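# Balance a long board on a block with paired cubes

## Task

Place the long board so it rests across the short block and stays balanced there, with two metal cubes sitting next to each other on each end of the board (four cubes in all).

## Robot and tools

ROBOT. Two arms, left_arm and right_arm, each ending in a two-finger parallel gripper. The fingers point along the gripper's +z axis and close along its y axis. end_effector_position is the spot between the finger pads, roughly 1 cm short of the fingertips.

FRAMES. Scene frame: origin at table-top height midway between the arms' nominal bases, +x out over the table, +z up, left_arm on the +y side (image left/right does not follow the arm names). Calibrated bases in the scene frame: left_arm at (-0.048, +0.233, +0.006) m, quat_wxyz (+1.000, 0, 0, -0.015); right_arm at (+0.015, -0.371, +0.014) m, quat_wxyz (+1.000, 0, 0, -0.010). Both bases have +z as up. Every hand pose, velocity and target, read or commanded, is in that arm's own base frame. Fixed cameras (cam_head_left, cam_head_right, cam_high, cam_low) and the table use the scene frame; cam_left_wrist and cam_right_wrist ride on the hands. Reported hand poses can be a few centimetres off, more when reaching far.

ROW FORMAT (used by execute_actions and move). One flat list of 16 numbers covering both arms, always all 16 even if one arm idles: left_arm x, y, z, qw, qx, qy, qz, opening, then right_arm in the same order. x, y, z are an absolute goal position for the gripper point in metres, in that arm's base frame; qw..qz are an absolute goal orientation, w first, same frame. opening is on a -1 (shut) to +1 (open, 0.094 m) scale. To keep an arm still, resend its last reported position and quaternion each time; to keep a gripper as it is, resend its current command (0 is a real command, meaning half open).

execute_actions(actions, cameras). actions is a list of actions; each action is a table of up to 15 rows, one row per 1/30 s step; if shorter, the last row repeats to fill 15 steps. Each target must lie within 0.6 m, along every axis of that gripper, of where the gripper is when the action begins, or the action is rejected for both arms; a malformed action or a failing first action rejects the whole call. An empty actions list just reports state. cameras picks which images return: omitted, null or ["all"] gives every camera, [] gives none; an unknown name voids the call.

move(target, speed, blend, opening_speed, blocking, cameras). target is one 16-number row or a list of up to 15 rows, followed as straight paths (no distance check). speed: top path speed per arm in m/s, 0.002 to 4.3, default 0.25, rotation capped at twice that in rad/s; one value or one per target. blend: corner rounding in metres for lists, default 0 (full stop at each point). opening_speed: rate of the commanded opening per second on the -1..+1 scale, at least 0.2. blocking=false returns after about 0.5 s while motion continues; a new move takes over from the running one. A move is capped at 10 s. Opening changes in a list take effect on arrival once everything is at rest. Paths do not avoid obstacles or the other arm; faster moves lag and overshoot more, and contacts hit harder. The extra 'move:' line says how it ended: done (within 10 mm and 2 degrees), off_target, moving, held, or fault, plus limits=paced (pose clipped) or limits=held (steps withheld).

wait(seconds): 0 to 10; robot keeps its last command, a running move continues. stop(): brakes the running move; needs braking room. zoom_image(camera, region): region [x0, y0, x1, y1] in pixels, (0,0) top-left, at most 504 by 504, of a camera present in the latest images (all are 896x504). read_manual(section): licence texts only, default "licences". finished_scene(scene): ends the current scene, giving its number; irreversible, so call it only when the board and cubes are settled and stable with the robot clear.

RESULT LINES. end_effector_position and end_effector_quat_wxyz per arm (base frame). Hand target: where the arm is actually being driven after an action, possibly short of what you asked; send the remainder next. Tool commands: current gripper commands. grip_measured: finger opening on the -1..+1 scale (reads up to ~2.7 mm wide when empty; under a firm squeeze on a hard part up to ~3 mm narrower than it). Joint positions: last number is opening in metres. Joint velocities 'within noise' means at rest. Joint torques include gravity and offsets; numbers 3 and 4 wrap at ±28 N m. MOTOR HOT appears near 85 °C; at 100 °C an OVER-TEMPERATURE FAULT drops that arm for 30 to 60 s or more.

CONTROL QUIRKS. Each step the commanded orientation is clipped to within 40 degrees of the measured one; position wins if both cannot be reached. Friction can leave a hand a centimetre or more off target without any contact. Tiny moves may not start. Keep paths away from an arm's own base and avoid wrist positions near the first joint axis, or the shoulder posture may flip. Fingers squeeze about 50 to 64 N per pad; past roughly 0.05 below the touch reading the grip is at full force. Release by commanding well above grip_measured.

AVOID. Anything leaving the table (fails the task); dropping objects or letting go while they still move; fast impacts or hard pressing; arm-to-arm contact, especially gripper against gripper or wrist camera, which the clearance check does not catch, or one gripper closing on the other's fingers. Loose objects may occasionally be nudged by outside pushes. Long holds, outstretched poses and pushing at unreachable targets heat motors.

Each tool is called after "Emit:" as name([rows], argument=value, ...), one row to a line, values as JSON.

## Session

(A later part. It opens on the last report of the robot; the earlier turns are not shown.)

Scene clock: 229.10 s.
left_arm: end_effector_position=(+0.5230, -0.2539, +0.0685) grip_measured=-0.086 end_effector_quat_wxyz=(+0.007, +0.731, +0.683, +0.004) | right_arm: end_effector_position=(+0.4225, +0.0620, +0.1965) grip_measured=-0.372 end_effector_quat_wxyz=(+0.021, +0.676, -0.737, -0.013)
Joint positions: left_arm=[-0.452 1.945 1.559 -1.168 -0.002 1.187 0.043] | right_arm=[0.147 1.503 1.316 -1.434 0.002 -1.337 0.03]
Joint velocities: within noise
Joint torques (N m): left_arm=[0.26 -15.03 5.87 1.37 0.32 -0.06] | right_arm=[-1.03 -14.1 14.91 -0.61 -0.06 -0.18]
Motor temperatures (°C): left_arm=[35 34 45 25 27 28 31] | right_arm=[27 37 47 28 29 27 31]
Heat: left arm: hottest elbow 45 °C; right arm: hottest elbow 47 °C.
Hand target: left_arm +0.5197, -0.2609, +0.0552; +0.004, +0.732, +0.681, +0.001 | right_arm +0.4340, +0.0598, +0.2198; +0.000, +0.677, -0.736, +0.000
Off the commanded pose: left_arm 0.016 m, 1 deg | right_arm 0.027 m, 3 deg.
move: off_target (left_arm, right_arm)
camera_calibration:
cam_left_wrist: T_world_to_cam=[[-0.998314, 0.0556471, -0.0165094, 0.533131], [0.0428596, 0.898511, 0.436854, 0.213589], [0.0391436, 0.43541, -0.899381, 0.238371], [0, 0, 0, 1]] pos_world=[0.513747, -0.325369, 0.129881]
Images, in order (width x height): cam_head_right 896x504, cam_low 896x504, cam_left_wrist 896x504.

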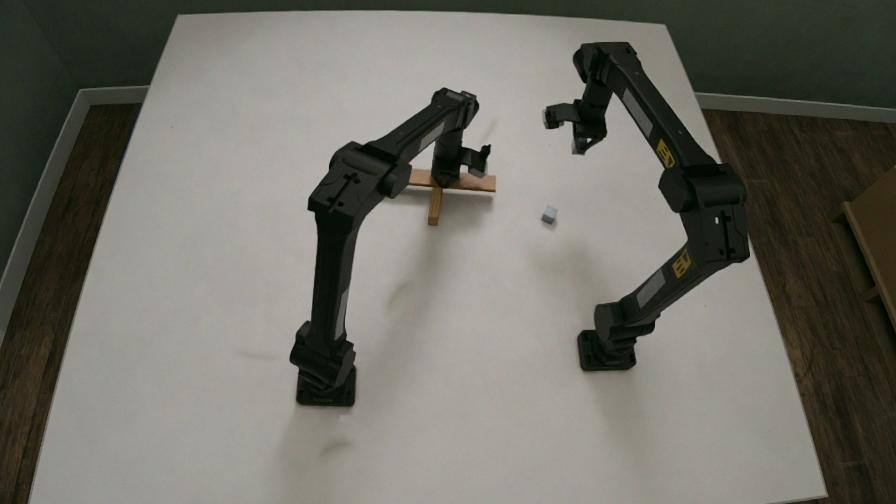

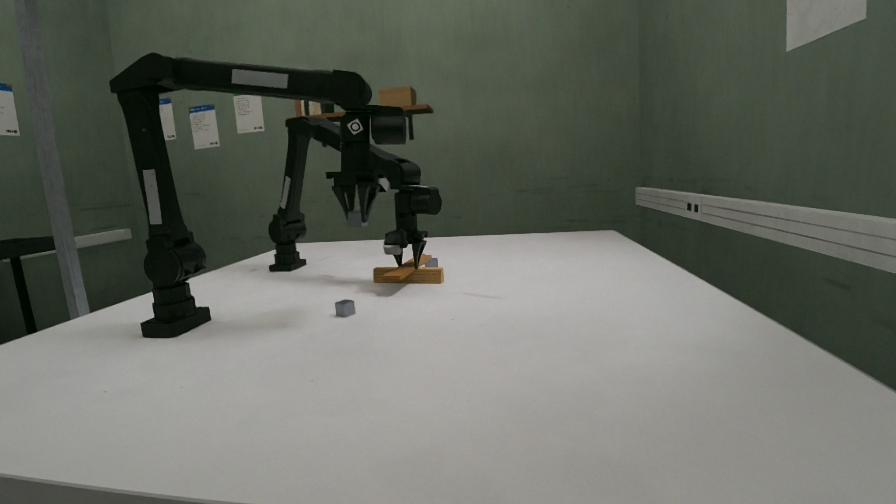

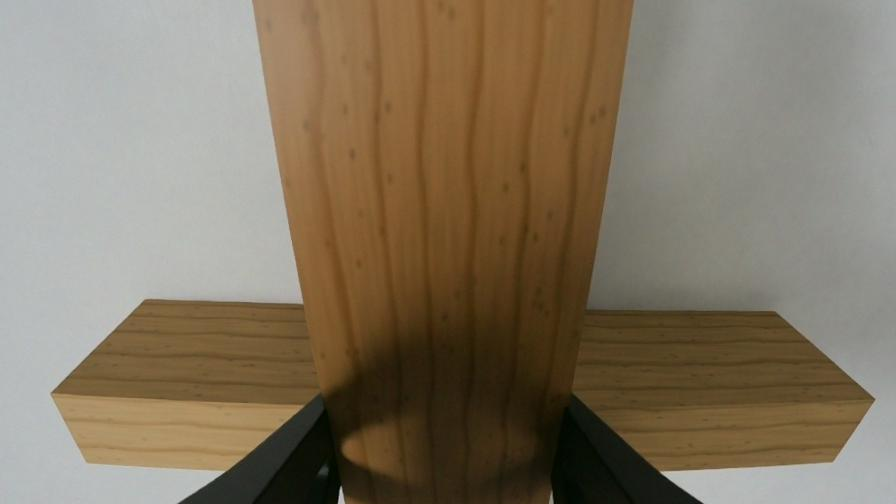

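Emit:
move([
  [0.522, -0.2595, 0.070, 0.003, 0.7319, 0.6814, 0.001, -0.086, 0.435, 0.06, 0.22, 0, -0.6775, 0.7355, 0, -0.6],
  [0.522, -0.2595, 0.070, 0.003, 0.7319, 0.6814, 0.001, 0.4, 0.435, 0.06, 0.22, 0, -0.6775, 0.7355, 0, -0.6],
], speed=0.05, opening_speed=0.4, cameras=["cam_low", "cam_left_wrist"])

Emit:
zoom_image(camera="cam_low", region=[350, 220, 480, 310])

Scene clock: 238.23 s.
left_arm: end_effector_position=(+0.5209, -0.2530, +0.0685) grip_measured=+0.397 end_effector_quat_wxyz=(+0.003, +0.731, +0.683, +0.002) | right_arm: end_effector_position=(+0.4225, +0.0620, +0.1965) grip_measured=-0.372 end_effector_quat_wxyz=(+0.021, +0.676, -0.737, -0.013)
Joint positions: left_arm=[-0.452 1.945 1.559 -1.177 -0.002 1.187 0.066] | right_arm=[0.147 1.503 1.316 -1.434 0.002 -1.337 0.03]
Joint velocities: within noise
Joint torques (N m): left_arm=[1.2 -16.73 8.03 0.2 0.27 0.01] | right_arm=[-0.97 -14.1 14.91 -0.61 -0.06 -0.18]
Motor temperatures (°C): left_arm=[35 34 45 25 27 28 30] | right_arm=[27 37 48 28 29 27 32]
Heat: left arm: hottest elbow 45 °C; right arm: hottest elbow 48 °C.
Hand target: left_arm +0.5219, -0.2595, +0.0701; +0.003, +0.732, +0.681, +0.001 | right_arm +0.4340, +0.0598, +0.2198; +0.000, +0.677, -0.736, +0.000
Off the commanded pose: left_arm 0.007 m, 0 deg | right_arm 0.027 m, 3 deg.
move: off_target (right_arm)
camera_calibration:
cam_left_wrist: T_world_to_cam=[[-0.998418, 0.0556439, -0.00802268, 0.530537], [0.0464426, 0.896766, 0.440061, 0.210327], [0.0316812, 0.438992, -0.897932, 0.24267], [0, 0, 0, 1]] pos_world=[0.512242, -0.324666, 0.129601]
Images, in order (width x height): cam_low 896x504, cam_left_wrist 896x504.

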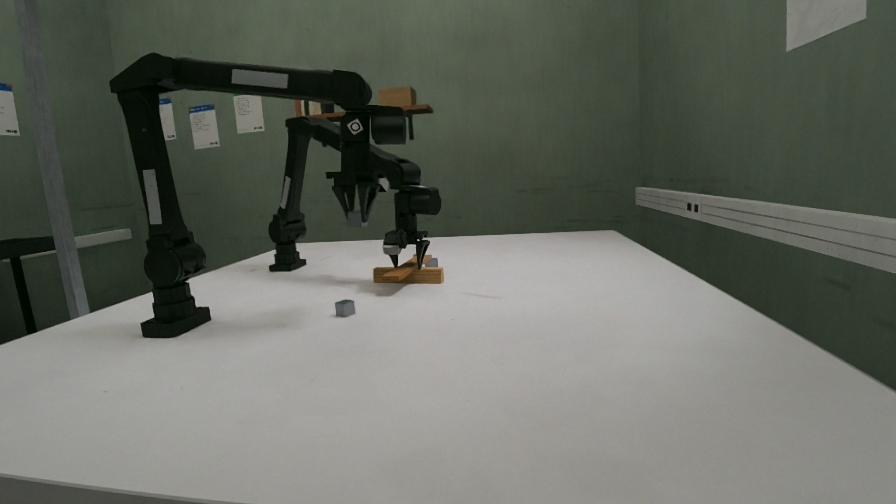

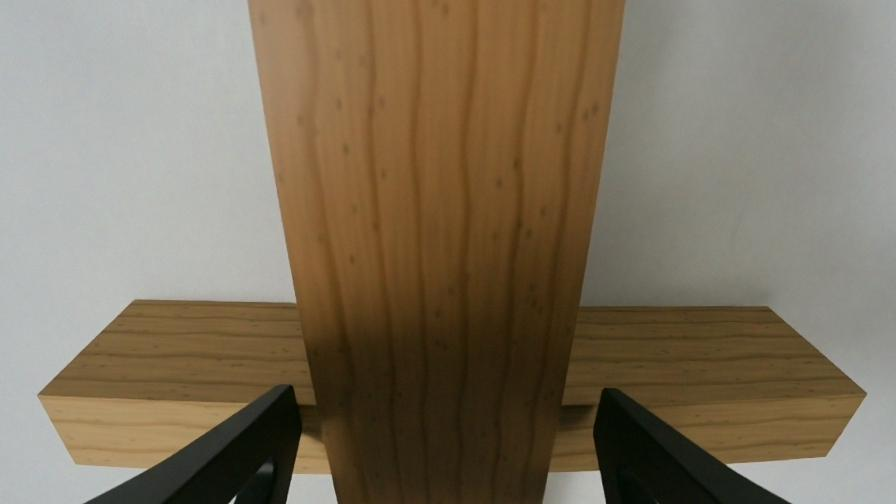

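Scaled by 3.877.

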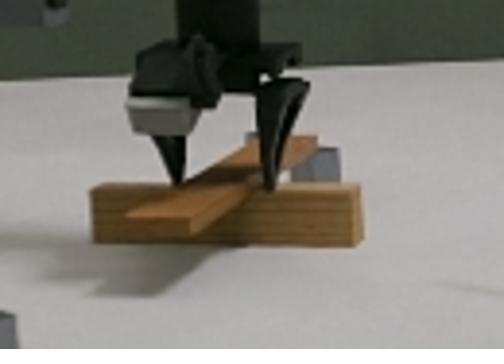

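Emit:
move([
  [0.538, -0.2585, 0.105, 0.014, 0.7319, 0.6814, 0.006, 0.5, 0.435, 0.06, 0.22, 0, -0.6775, 0.7355, 0, -0.6],
  [0.545, -0.256, 0.20, 0.014, 0.7319, 0.6814, 0.006, 0.7, 0.435, 0.06, 0.22, 0, -0.6775, 0.7355, 0, -0.6],
  [0.585, -0.032, 0.225, 0.01, -0.0262, 0.9997, 0, 1.0, 0.435, 0.06, 0.22, 0, -0.6775, 0.7355, 0, -0.6],
], speed=[0.06, 0.2, 0.3], blend=[0.01, 0.03, 0], cameras=["cam_head_left", "cam_head_right", "cam_low", "cam_left_wrist"])

Emit:
zoom_image(camera="cam_left_wrist", region=[260, 60, 660, 380])

Emit:
zoom_image(camera="cam_head_right", region=[340, 120, 560, 250])

Scene clock: 260.07 s.
left_arm: end_effector_position=(+0.5711, -0.0347, +0.1927) grip_measured=+0.997 end_effector_quat_wxyz=(-0.023, -0.018, +1.000, +0.002) | right_arm: end_effector_position=(+0.4225, +0.0620, +0.1965) grip_measured=-0.372 end_effector_quat_wxyz=(+0.021, +0.676, -0.737, -0.013)
Joint positions: left_arm=[-0.06 1.883 1.8 -1.534 -0.001 -0.095 0.094] | right_arm=[0.147 1.503 1.316 -1.434 0.002 -1.337 0.03]
Joint velocities: within noise
Joint torques (N m): left_arm=[1.79 -18.78 11.59 0.1 0.04 -0.11] | right_arm=[-0.97 -14.1 14.93 -0.62 -0.07 -0.18]
Motor temperatures (°C): left_arm=[35 35 45 25 27 28 30] | right_arm=[27 37 48 28 29 27 32]
Heat: left arm: hottest elbow 45 °C; right arm: hottest elbow 48 °C.
Hand target: left_arm +0.5832, -0.0318, +0.2249; +0.010, -0.026, +1.000, +0.000 | right_arm +0.4340, +0.0598, +0.2198; +0.000, +0.677, -0.736, +0.000
Off the commanded pose: left_arm 0.035 m, 4 deg | right_arm 0.027 m, 3 deg.
move: off_target (left_arm, right_arm); blend cut to 0 m at target 2; target 2's new opening was sent with left_arm's hand 0.031 m and 3 deg from that target; target 3's new opening was sent with left_arm's hand 0.035 m and 4 deg from that target
camera_calibration:
cam_left_wrist: T_world_to_cam=[[0.0476322, -0.998845, -0.00636212, -0.0648139], [-0.875399, -0.0448112, 0.481319, 0.443367], [-0.481048, -0.0173569, -0.876522, 0.529686], [0, 0, 0, 1]] pos_world=[0.646015, -0.0356775, 0.250468]
Images, in order (width x height): cam_head_left 896x504, cam_head_right 896x504, cam_low 896x504, cam_left_wrist 896x504.

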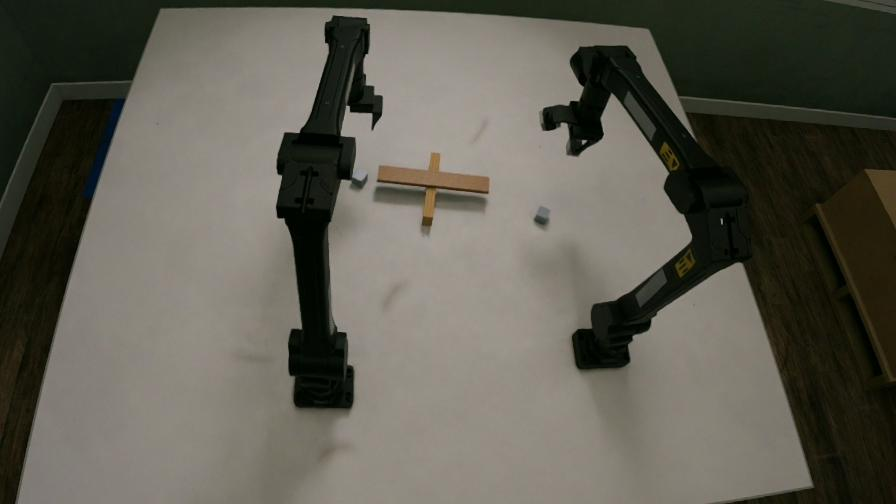

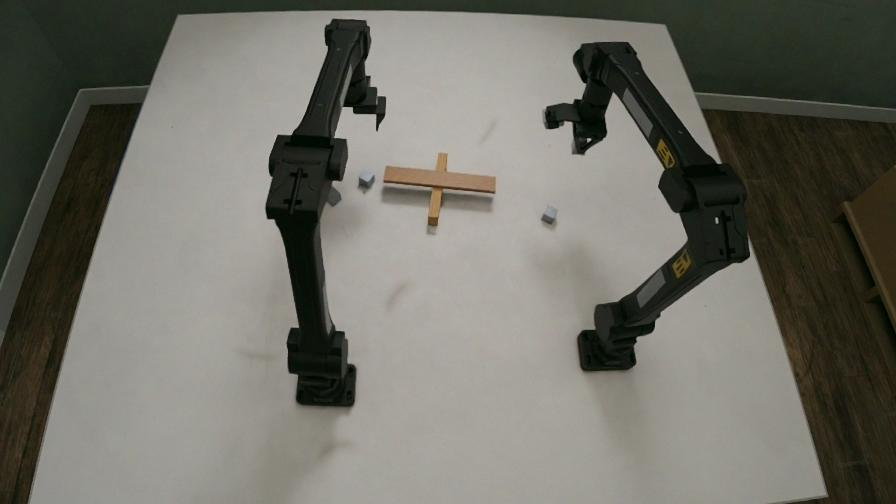

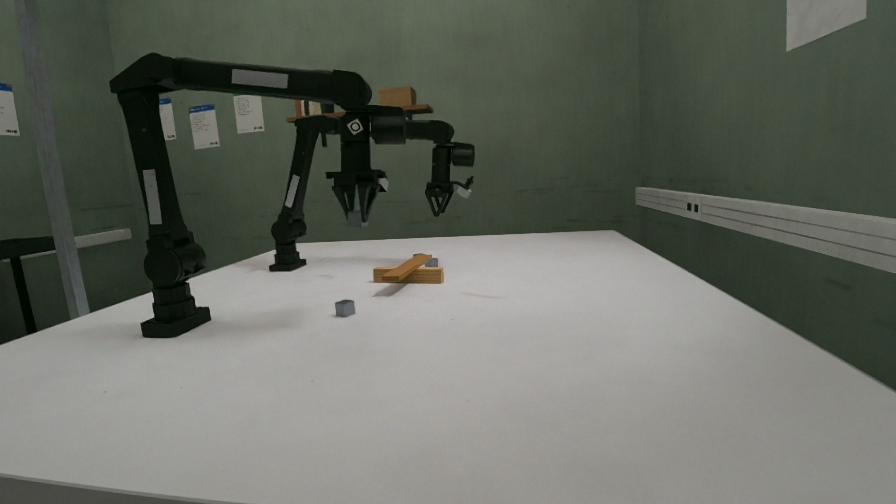

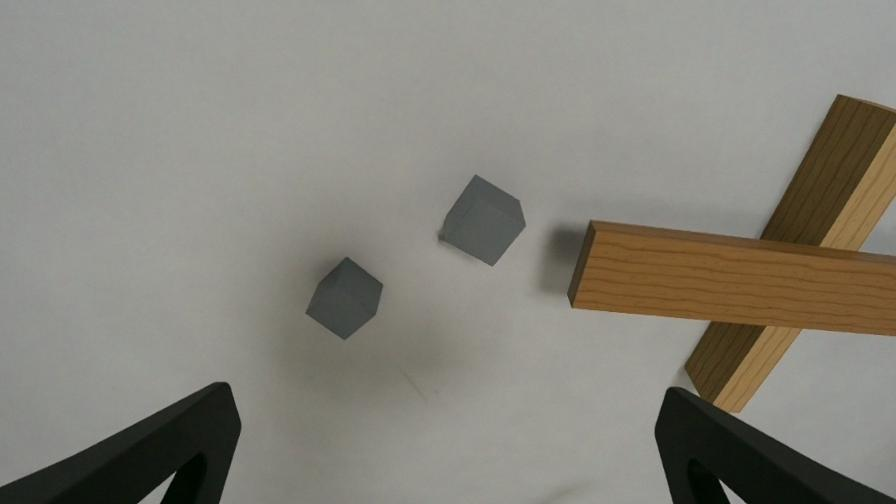

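Scaled by 1.260.

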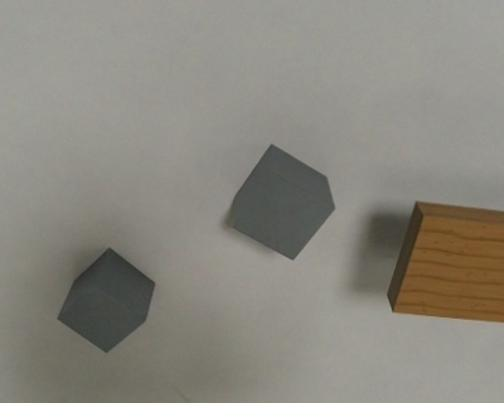

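Scaled by 2.291.

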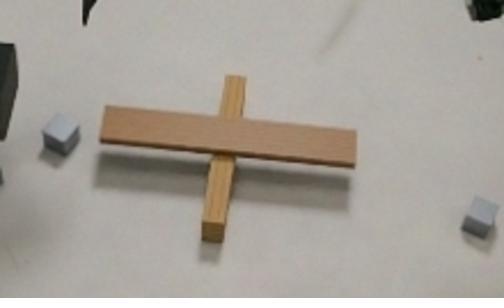

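Emit:
move([
  [0.546, -0.059, 0.112, 0, -0.4810, 0.8767, 0, 0.8, 0.432, 0.256, 0.124, -0.013, 0.6775, -0.7355, 0.006, -0.6],
], speed=0.2, cameras=["cam_head_right", "cam_low", "cam_left_wrist", "cam_right_wrist"])

Scene clock: 286.67 s.
left_arm: end_effector_position=(+0.5449, -0.0522, +0.0983) grip_measured=+0.802 end_effector_quat_wxyz=(-0.015, -0.481, +0.876, +0.009) | right_arm: end_effector_position=(+0.4194, +0.2440, +0.1197) grip_measured=-0.372 end_effector_quat_wxyz=(+0.002, +0.679, -0.734, +0.002)
Joint positions: left_arm=[-0.094 1.866 1.521 -1.262 0.002 -1.098 0.085] | right_arm=[0.529 1.674 1.314 -1.213 0.004 -0.964 0.03]
Joint velocities: within noise
Joint torques (N m): left_arm=[0.32 -18.67 6.15 1.03 -0.01 -0.09] | right_arm=[0.44 -14.1 13.34 0.38 0.09 0.09]
Motor temperatures (°C): left_arm=[35 34 48 25 27 28 29] | right_arm=[27 37 48 28 29 27 32]
Heat: left arm: hottest elbow 48 °C; right arm: hottest elbow 48 °C.
Hand target: left_arm +0.5459, -0.0590, +0.1119; +0.000, -0.481, +0.877, +0.000 | right_arm +0.4314, +0.2558, +0.1241; -0.013, +0.678, -0.735, +0.006
Off the commanded pose: left_arm 0.015 m, 2 deg | right_arm 0.018 m, 2 deg.
move: off_target (left_arm, right_arm)
camera_calibration:
cam_left_wrist: T_world_to_cam=[[0.849868, -0.526029, -0.0319107, -0.491733], [-0.455857, -0.764178, 0.456318, 0.201433], [-0.264422, -0.373264, -0.889244, 0.298715], [0, 0, 0, 1]] pos_world=[0.588719, 0.00676453, 0.158021]
cam_right_wrist: T_world_to_cam=[[0.997737, -0.067242, -0.000493309, -0.401918], [-0.060642, -0.902927, 0.425494, 0.234469], [-0.0290565, -0.424501, -0.904961, 0.310523], [0, 0, 0, 1]] pos_world=[0.42425, 0.3165, 0.181048]
Images, in order (width x height): cam_head_right 896x504, cam_low 896x504, cam_left_wrist 896x504, cam_right_wrist 896x504.

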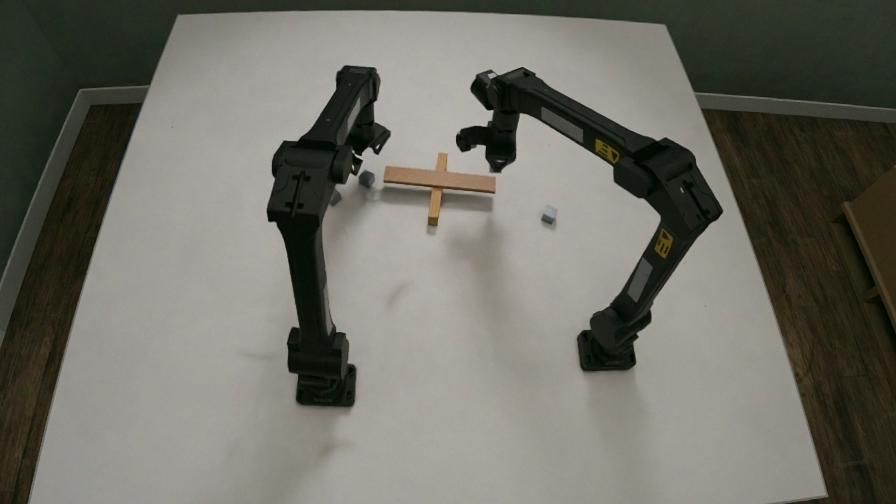

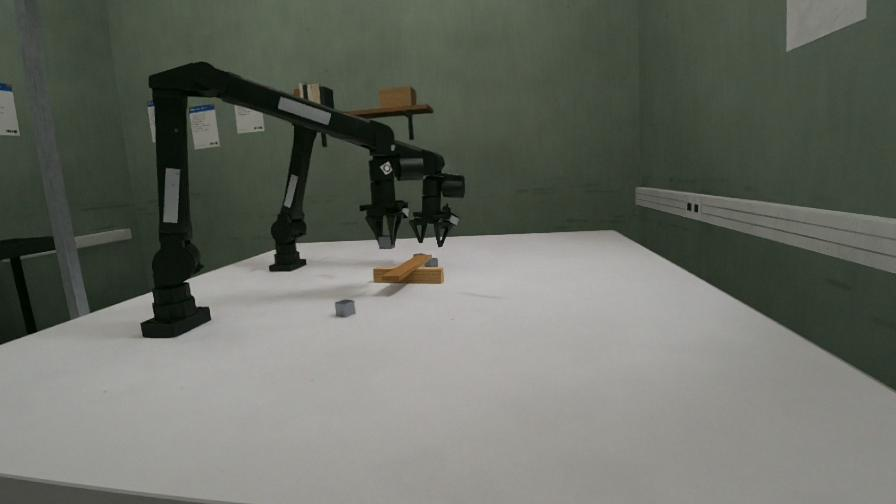

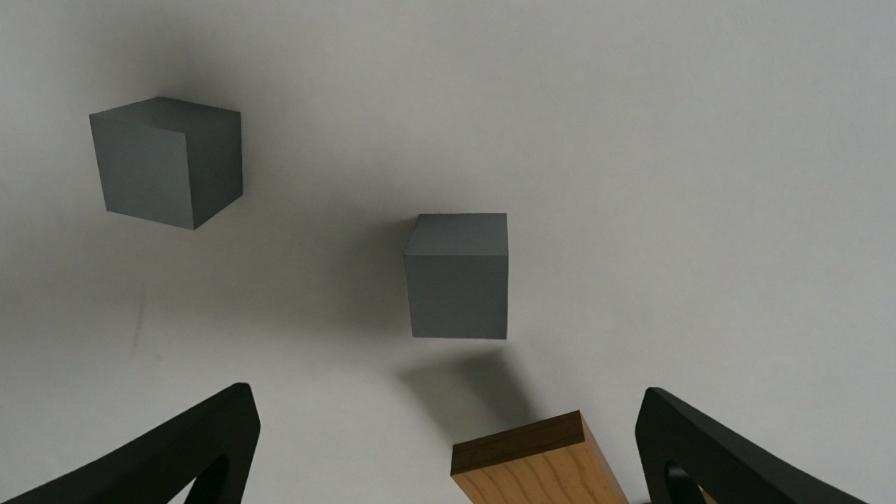

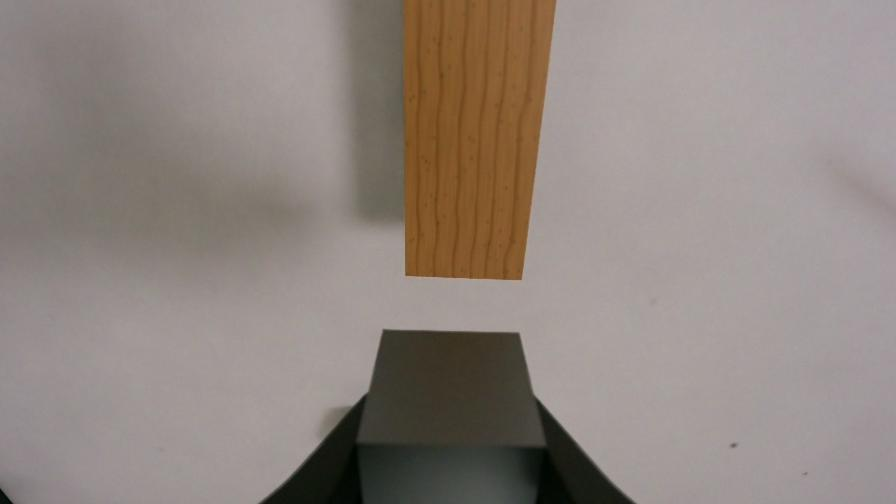

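Emit:
move([
  [0.547, -0.0595, 0.062, 0, -0.4810, 0.8767, 0, 0.8, 0.4385, 0.2655, 0.083, -0.010, 0.6775, -0.7355, 0.004, -0.6],
], speed=0.08, cameras=["cam_low", "cam_left_wrist", "cam_right_wrist"])

Scene clock: 314.13 s.
left_arm: end_effector_position=(+0.5470, -0.0528, +0.0700) grip_measured=+0.802 end_effector_quat_wxyz=(+0.001, -0.482, +0.876, -0.002) | right_arm: end_effector_position=(+0.4346, +0.2549, +0.0869) grip_measured=-0.372 end_effector_quat_wxyz=(-0.005, +0.677, -0.736, +0.003)
Joint positions: left_arm=[-0.095 1.874 1.454 -1.147 0.002 -1.1 0.085] | right_arm=[0.533 1.743 1.314 -1.129 0.004 -0.956 0.03]
Joint velocities: within noise
Joint torques (N m): left_arm=[0.26 -14.8 6 1.33 -0.05 -0.07] | right_arm=[0.85 -14.92 11.17 0.44 -0.01 0.08]
Motor temperatures (°C): left_arm=[35 36 46 25 27 28 29] | right_arm=[27 36 46 28 29 27 32]
Heat: left arm: hottest elbow 46 °C; right arm: hottest elbow 46 °C.
Hand target: left_arm +0.5469, -0.0595, +0.0622; +0.000, -0.481, +0.877, +0.000 | right_arm +0.4381, +0.2654, +0.0830; -0.010, +0.677, -0.735, +0.004
Off the commanded pose: left_arm 0.010 m, 0 deg | right_arm 0.012 m, 1 deg.
move: off_target (right_arm)
camera_calibration:
cam_left_wrist: T_world_to_cam=[[0.850799, -0.525477, 0.00387426, -0.497678], [-0.47316, -0.762844, 0.440667, 0.225528], [-0.228605, -0.376752, -0.897662, 0.254647], [0, 0, 0, 1]] pos_world=[0.588348, 0.00646379, 0.131133]
cam_right_wrist: T_world_to_cam=[[0.997292, -0.0726883, 0.0111583, -0.415847], [-0.0706854, -0.905622, 0.418154, 0.264939], [-0.0202897, -0.41781, -0.908308, 0.280729], [0, 0, 0, 1]] pos_world=[0.439144, 0.326999, 0.148844]
Images, in order (width x height): cam_low 896x504, cam_left_wrist 896x504, cam_right_wrist 896x504.

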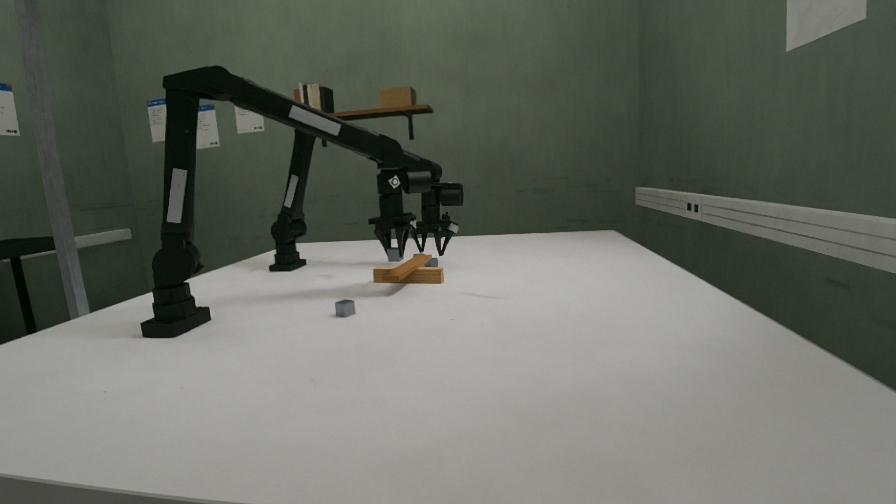

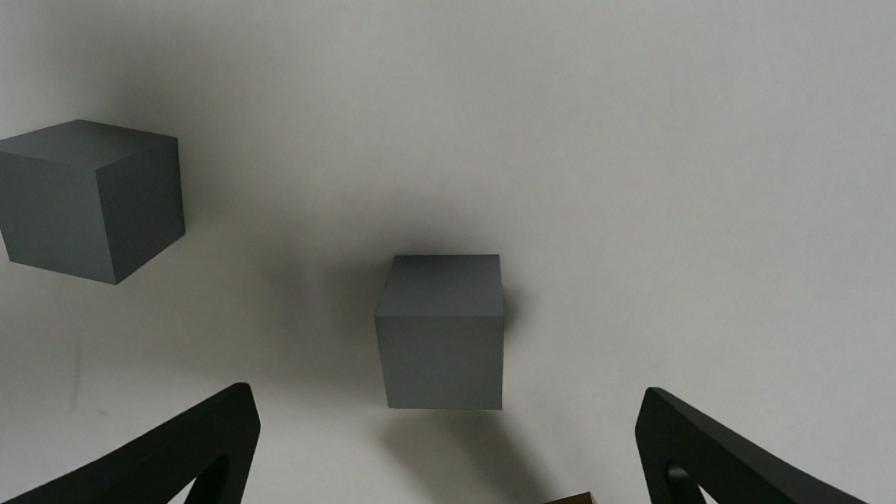

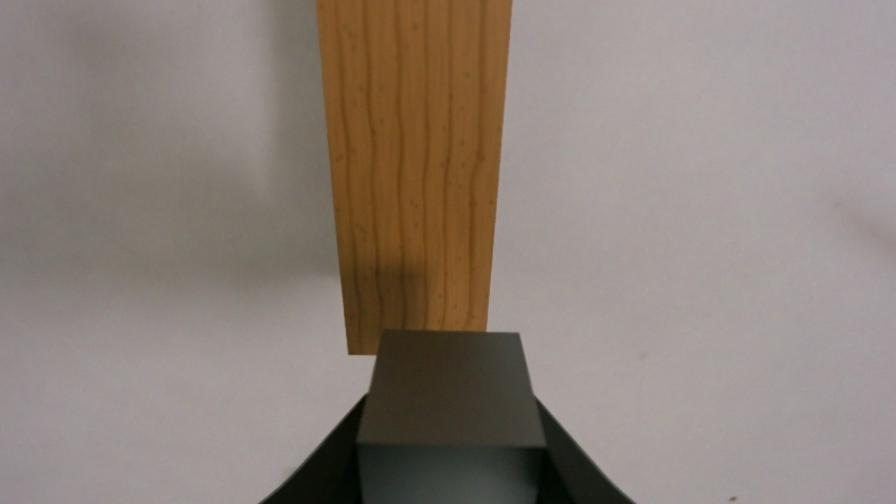

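Emit:
move([
  [0.547, -0.0595, 0.0225, 0, -0.4810, 0.8767, 0, 0.8, 0.428, 0.265, 0.062, -0.006, 0.6775, -0.7355, 0.003, -0.6],
  [0.547, -0.0595, 0.0225, 0, -0.4810, 0.8767, 0, -0.6, 0.428, 0.265, 0.062, -0.006, 0.6775, -0.7355, 0.003, -0.6],
], speed=0.08, opening_speed=0.8, cameras=["cam_low", "cam_left_wrist", "cam_right_wrist"])

Scene clock: 331.33 s.
left_arm: end_effector_position=(+0.5464, -0.0527, +0.0279) grip_measured=-0.384 end_effector_quat_wxyz=(-0.001, -0.482, +0.876, +0.000) | right_arm: end_effector_position=(+0.4286, +0.2574, +0.0706) grip_measured=-0.372 end_effector_quat_wxyz=(-0.008, +0.677, -0.736, +0.004)
Joint positions: left_arm=[-0.095 1.925 1.41 -1.057 0.002 -1.1 0.029] | right_arm=[0.543 1.75 1.275 -1.079 0.004 -0.946 0.03]
Joint velocities: within noise
Joint torques (N m): left_arm=[0.32 -15.33 5.83 1.01 -0.04 -0.07] | right_arm=[0.73 -14.68 9.89 0.42 -0.02 0.09]
Motor temperatures (°C): left_arm=[35 35 45 25 27 28 29] | right_arm=[27 36 44 28 29 27 32]
Heat: left arm: hottest elbow 45 °C; right arm: hottest elbow 44 °C.
Hand target: left_arm +0.5469, -0.0595, +0.0226; +0.000, -0.481, +0.877, +0.000 | right_arm +0.4278, +0.2648, +0.0620; -0.006, +0.678, -0.735, +0.003
Off the commanded pose: left_arm 0.009 m, 0 deg | right_arm 0.012 m, 0 deg.
move: off_target (right_arm)
camera_calibration:
cam_left_wrist: T_world_to_cam=[[0.850982, -0.525193, -0.00123489, -0.49691], [-0.470403, -0.763246, 0.442919, 0.242214], [-0.233561, -0.376335, -0.896561, 0.219407], [0, 0, 0, 1]] pos_world=[0.588045, 0.00646508, 0.0888167]
cam_right_wrist: T_world_to_cam=[[0.997268, -0.0722967, 0.0151693, -0.409774], [-0.0720545, -0.906756, 0.415454, 0.274535], [-0.0162811, -0.415412, -0.909488, 0.264526], [0, 0, 0, 1]] pos_world=[0.432743, 0.329198, 0.132742]
Images, in order (width x height): cam_low 896x504, cam_left_wrist 896x504, cam_right_wrist 896x504.

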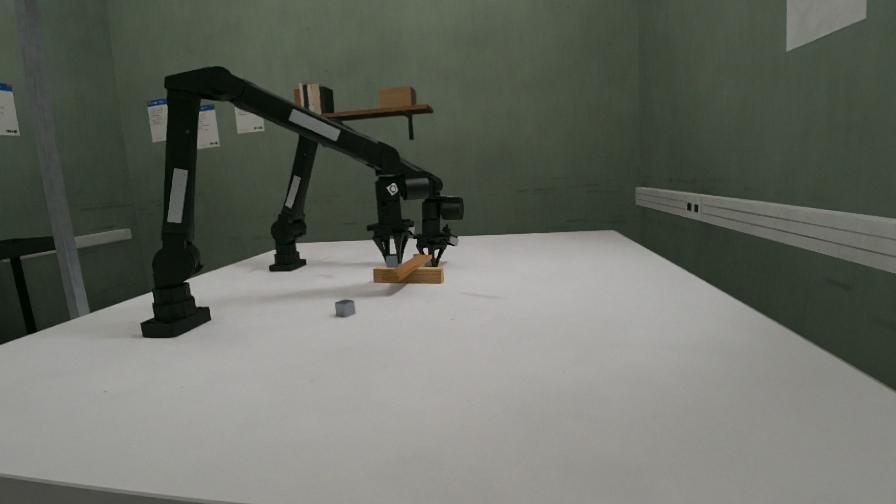

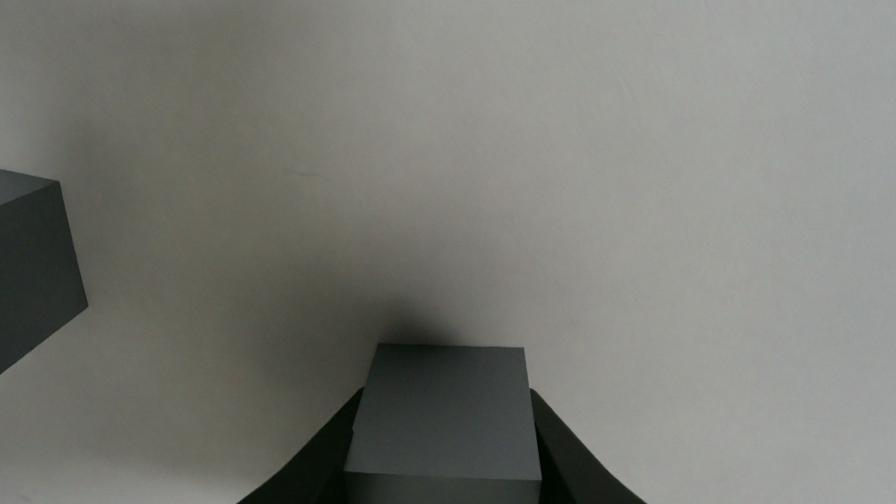

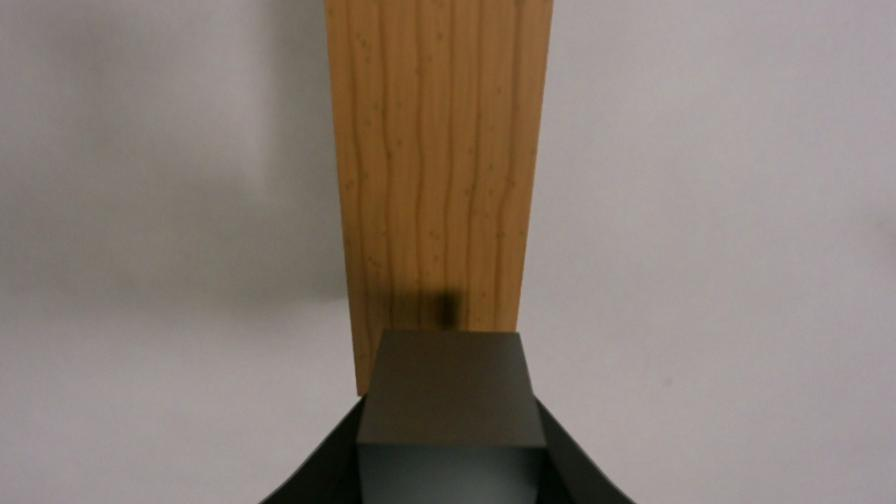

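Emit:
move([
  [0.560, -0.058, 0.085, 0.008, -0.4810, 0.8767, -0.012, -0.6, 0.4239, 0.2623, 0.0515, -0.003, 0.6775, -0.7355, 0.001, -0.6],
  [0.560, -0.062, 0.150, 0.008, -0.4810, 0.8767, -0.012, -0.6, 0.4239, 0.2623, 0.0515, -0.003, 0.6775, -0.7355, 0.001, -0.6],
  [0.548, -0.119, 0.150, 0.011, -0.6814, 0.7319, -0.017, -0.6, 0.4239, 0.2623, 0.0515, -0.003, 0.6775, -0.7355, 0.001, -0.6],
], speed=[0.08, 0.15, 0.15], blend=[0.01, 0.01, 0], cameras=["cam_low", "cam_left_wrist", "cam_right_wrist"])

Emit:
zoom_image(camera="cam_low", region=[370, 225, 460, 290])

Scene clock: 347.67 s.
left_arm: end_effector_position=(+0.5336, -0.1102, +0.1179) grip_measured=-0.385 end_effector_quat_wxyz=(+0.012, +0.681, -0.732, -0.012) | right_arm: end_effector_position=(+0.4250, +0.2553, +0.0612) grip_measured=-0.372 end_effector_quat_wxyz=(-0.006, +0.677, -0.736, +0.003)
Joint positions: left_arm=[-0.201 1.841 1.539 -1.302 0.005 -1.7 0.029] | right_arm=[0.543 1.754 1.253 -1.057 0.003 -0.946 0.03]
Joint velocities: within noise
Joint torques (N m): left_arm=[0.73 -18.02 9.72 0.7 -0.12 -0.08] | right_arm=[0.67 -14.51 9.68 0.4 -0.1 0.07]
Motor temperatures (°C): left_arm=[35 35 45 25 27 28 30] | right_arm=[27 37 43 28 29 27 32]
Heat: left arm: hottest elbow 45 °C; right arm: hottest elbow 43 °C.
Hand target: left_arm +0.5466, -0.1187, +0.1501; -0.011, +0.681, -0.732, +0.017 | right_arm +0.4237, +0.2621, +0.0516; -0.003, +0.678, -0.735, +0.001
Off the commanded pose: left_arm 0.036 m, 4 deg | right_arm 0.012 m, 0 deg.
move: off_target (left_arm, right_arm)
camera_calibration:
cam_left_wrist: T_world_to_cam=[[0.997642, -0.0594963, -0.0342003, -0.539142], [-0.0383584, -0.896693, 0.440988, -0.0926374], [-0.0569043, -0.438636, -0.896861, 0.174403], [0, 0, 0, 1]] pos_world=[0.544242, -0.0386446, 0.178829]
cam_right_wrist: T_world_to_cam=[[0.997321, -0.0722196, 0.0116059, -0.405987], [-0.070474, -0.906219, 0.416895, 0.275482], [-0.0195905, -0.416596, -0.908881, 0.256776], [0, 0, 0, 1]] pos_world=[0.429344, 0.327299, 0.123243]
Images, in order (width x height): cam_low 896x504, cam_left_wrist 896x504, cam_right_wrist 896x504.

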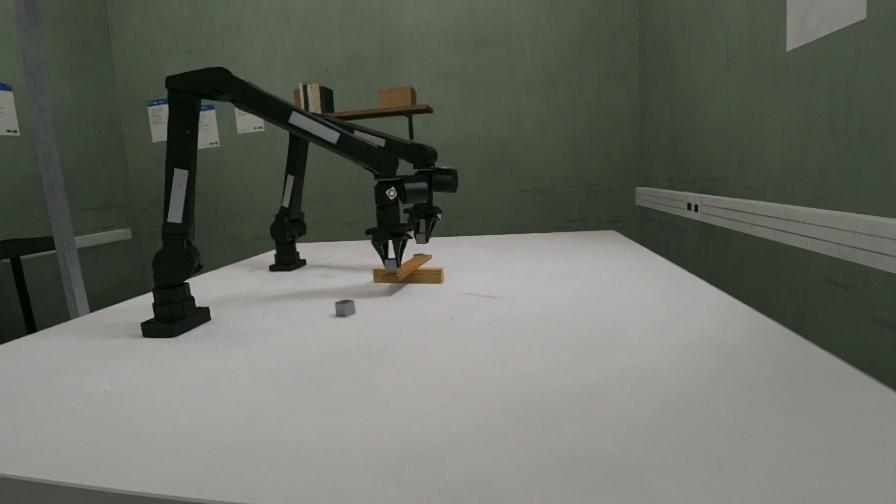

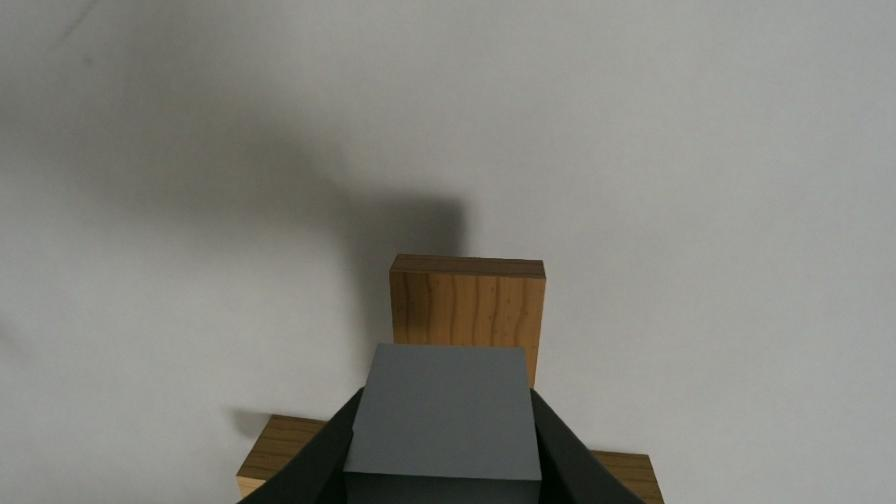

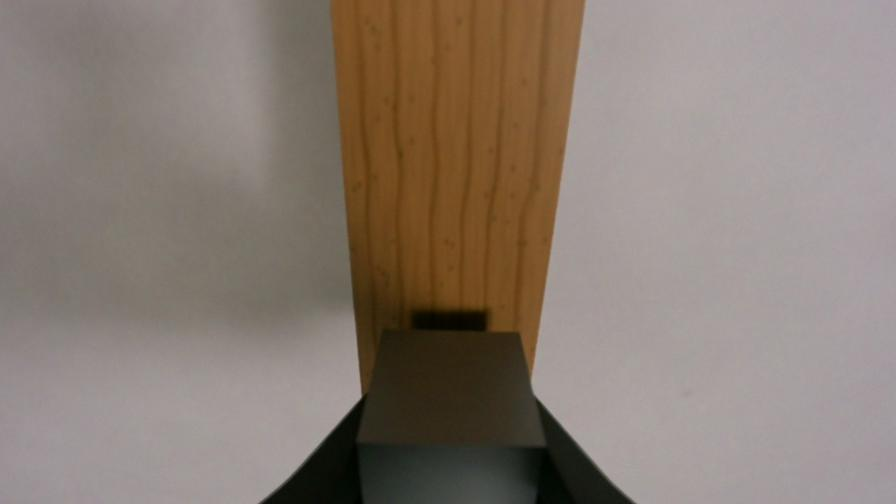

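Scaled by 5.600.

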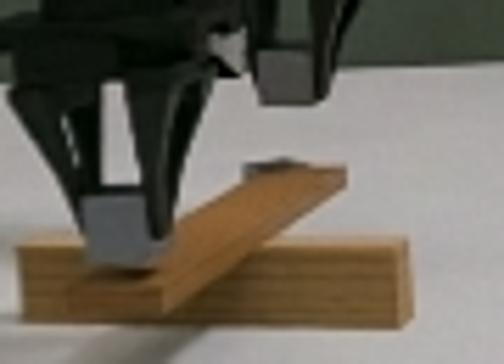

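Emit:
move([
  [0.5395, -0.1205, 0.106, 0.008, -0.6814, 0.7319, -0.012, -0.6, 0.4235, 0.2623, 0.0465, -0.001, 0.6775, -0.7355, 0.0005, -0.6],
], speed=0.06, cameras=["cam_low", "cam_left_wrist", "cam_right_wrist"])

Emit:
zoom_image(camera="cam_low", region=[370, 225, 460, 290])

Scene clock: 364.80 s.
left_arm: end_effector_position=(+0.5387, -0.1138, +0.1025) grip_measured=-0.385 end_effector_quat_wxyz=(-0.002, +0.682, -0.732, +0.005) | right_arm: end_effector_position=(+0.4247, +0.2552, +0.0562) grip_measured=-0.372 end_effector_quat_wxyz=(-0.004, +0.677, -0.736, +0.002)
Joint positions: left_arm=[-0.206 1.841 1.497 -1.215 0.004 -1.707 0.029] | right_arm=[0.543 1.762 1.25 -1.05 0.003 -0.946 0.03]
Joint velocities: within noise
Joint torques (N m): left_arm=[0.09 -16.32 6.45 1.05 -0.11 -0.06] | right_arm=[0.73 -14.56 9.61 0.36 -0.11 0.08]
Motor temperatures (°C): left_arm=[35 34 46 25 27 28 30] | right_arm=[27 37 42 28 29 27 33]
Heat: left arm: hottest elbow 46 °C; right arm: hottest elbow 42 °C.
Hand target: left_arm +0.5394, -0.1204, +0.1060; -0.008, +0.681, -0.732, +0.012 | right_arm +0.4233, +0.2621, +0.0466; -0.001, +0.678, -0.735, +0.000
Off the commanded pose: left_arm 0.008 m, 1 deg | right_arm 0.012 m, 0 deg.
move: off_target (right_arm)
camera_calibration:
cam_left_wrist: T_world_to_cam=[[0.998287, -0.0576658, 0.00985106, -0.549651], [-0.0560107, -0.89353, 0.445496, -0.079411], [-0.0168877, -0.445285, -0.89523, 0.136783], [0, 0, 0, 1]] pos_world=[0.546572, -0.0417446, 0.163245]
cam_right_wrist: T_world_to_cam=[[0.997358, -0.0721981, 0.00798746, -0.405525], [-0.0689004, -0.905473, 0.418774, 0.276467], [-0.0230022, -0.418218, -0.908055, 0.25404], [0, 0, 0, 1]] pos_world=[0.429346, 0.327299, 0.118144]
Images, in order (width x height): cam_low 896x504, cam_left_wrist 896x504, cam_right_wrist 896x504.

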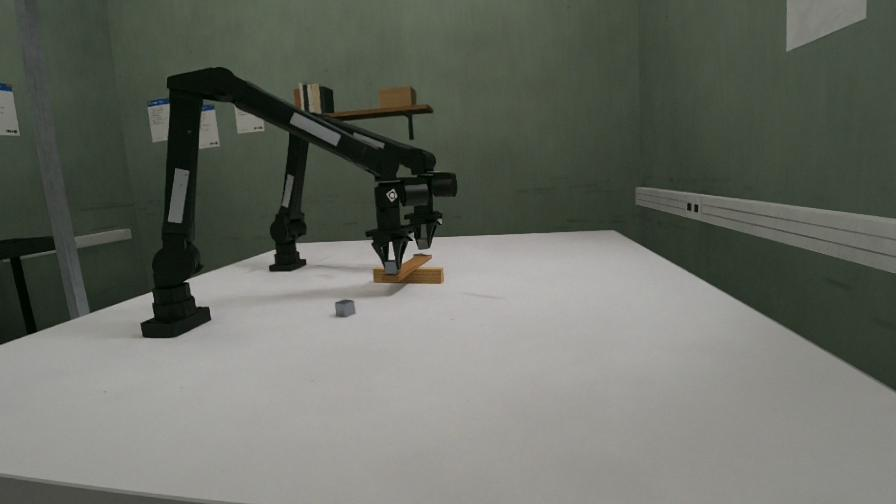

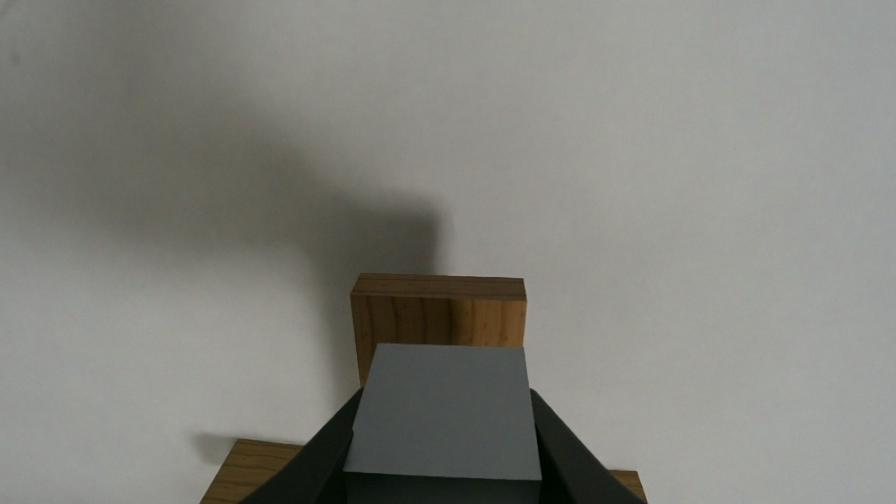

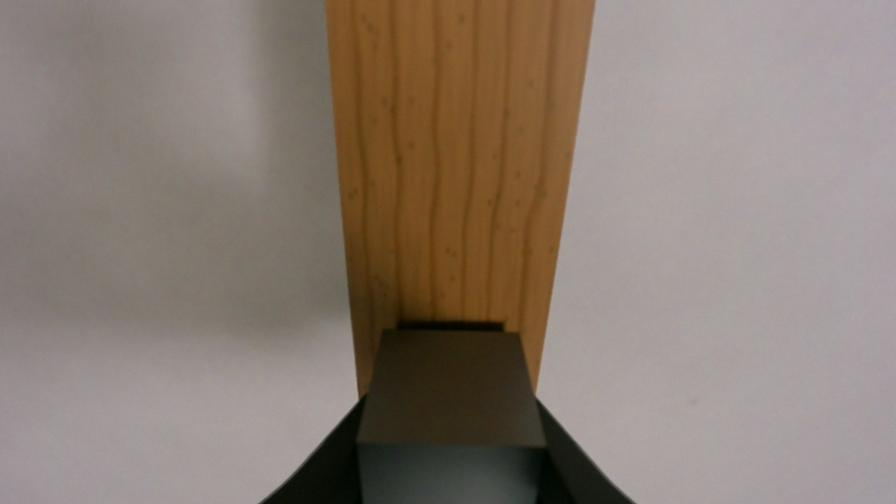

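Scaled by 5.600.

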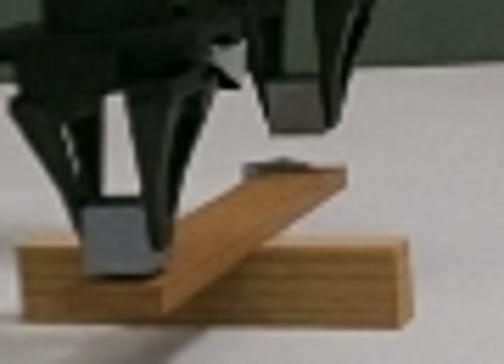

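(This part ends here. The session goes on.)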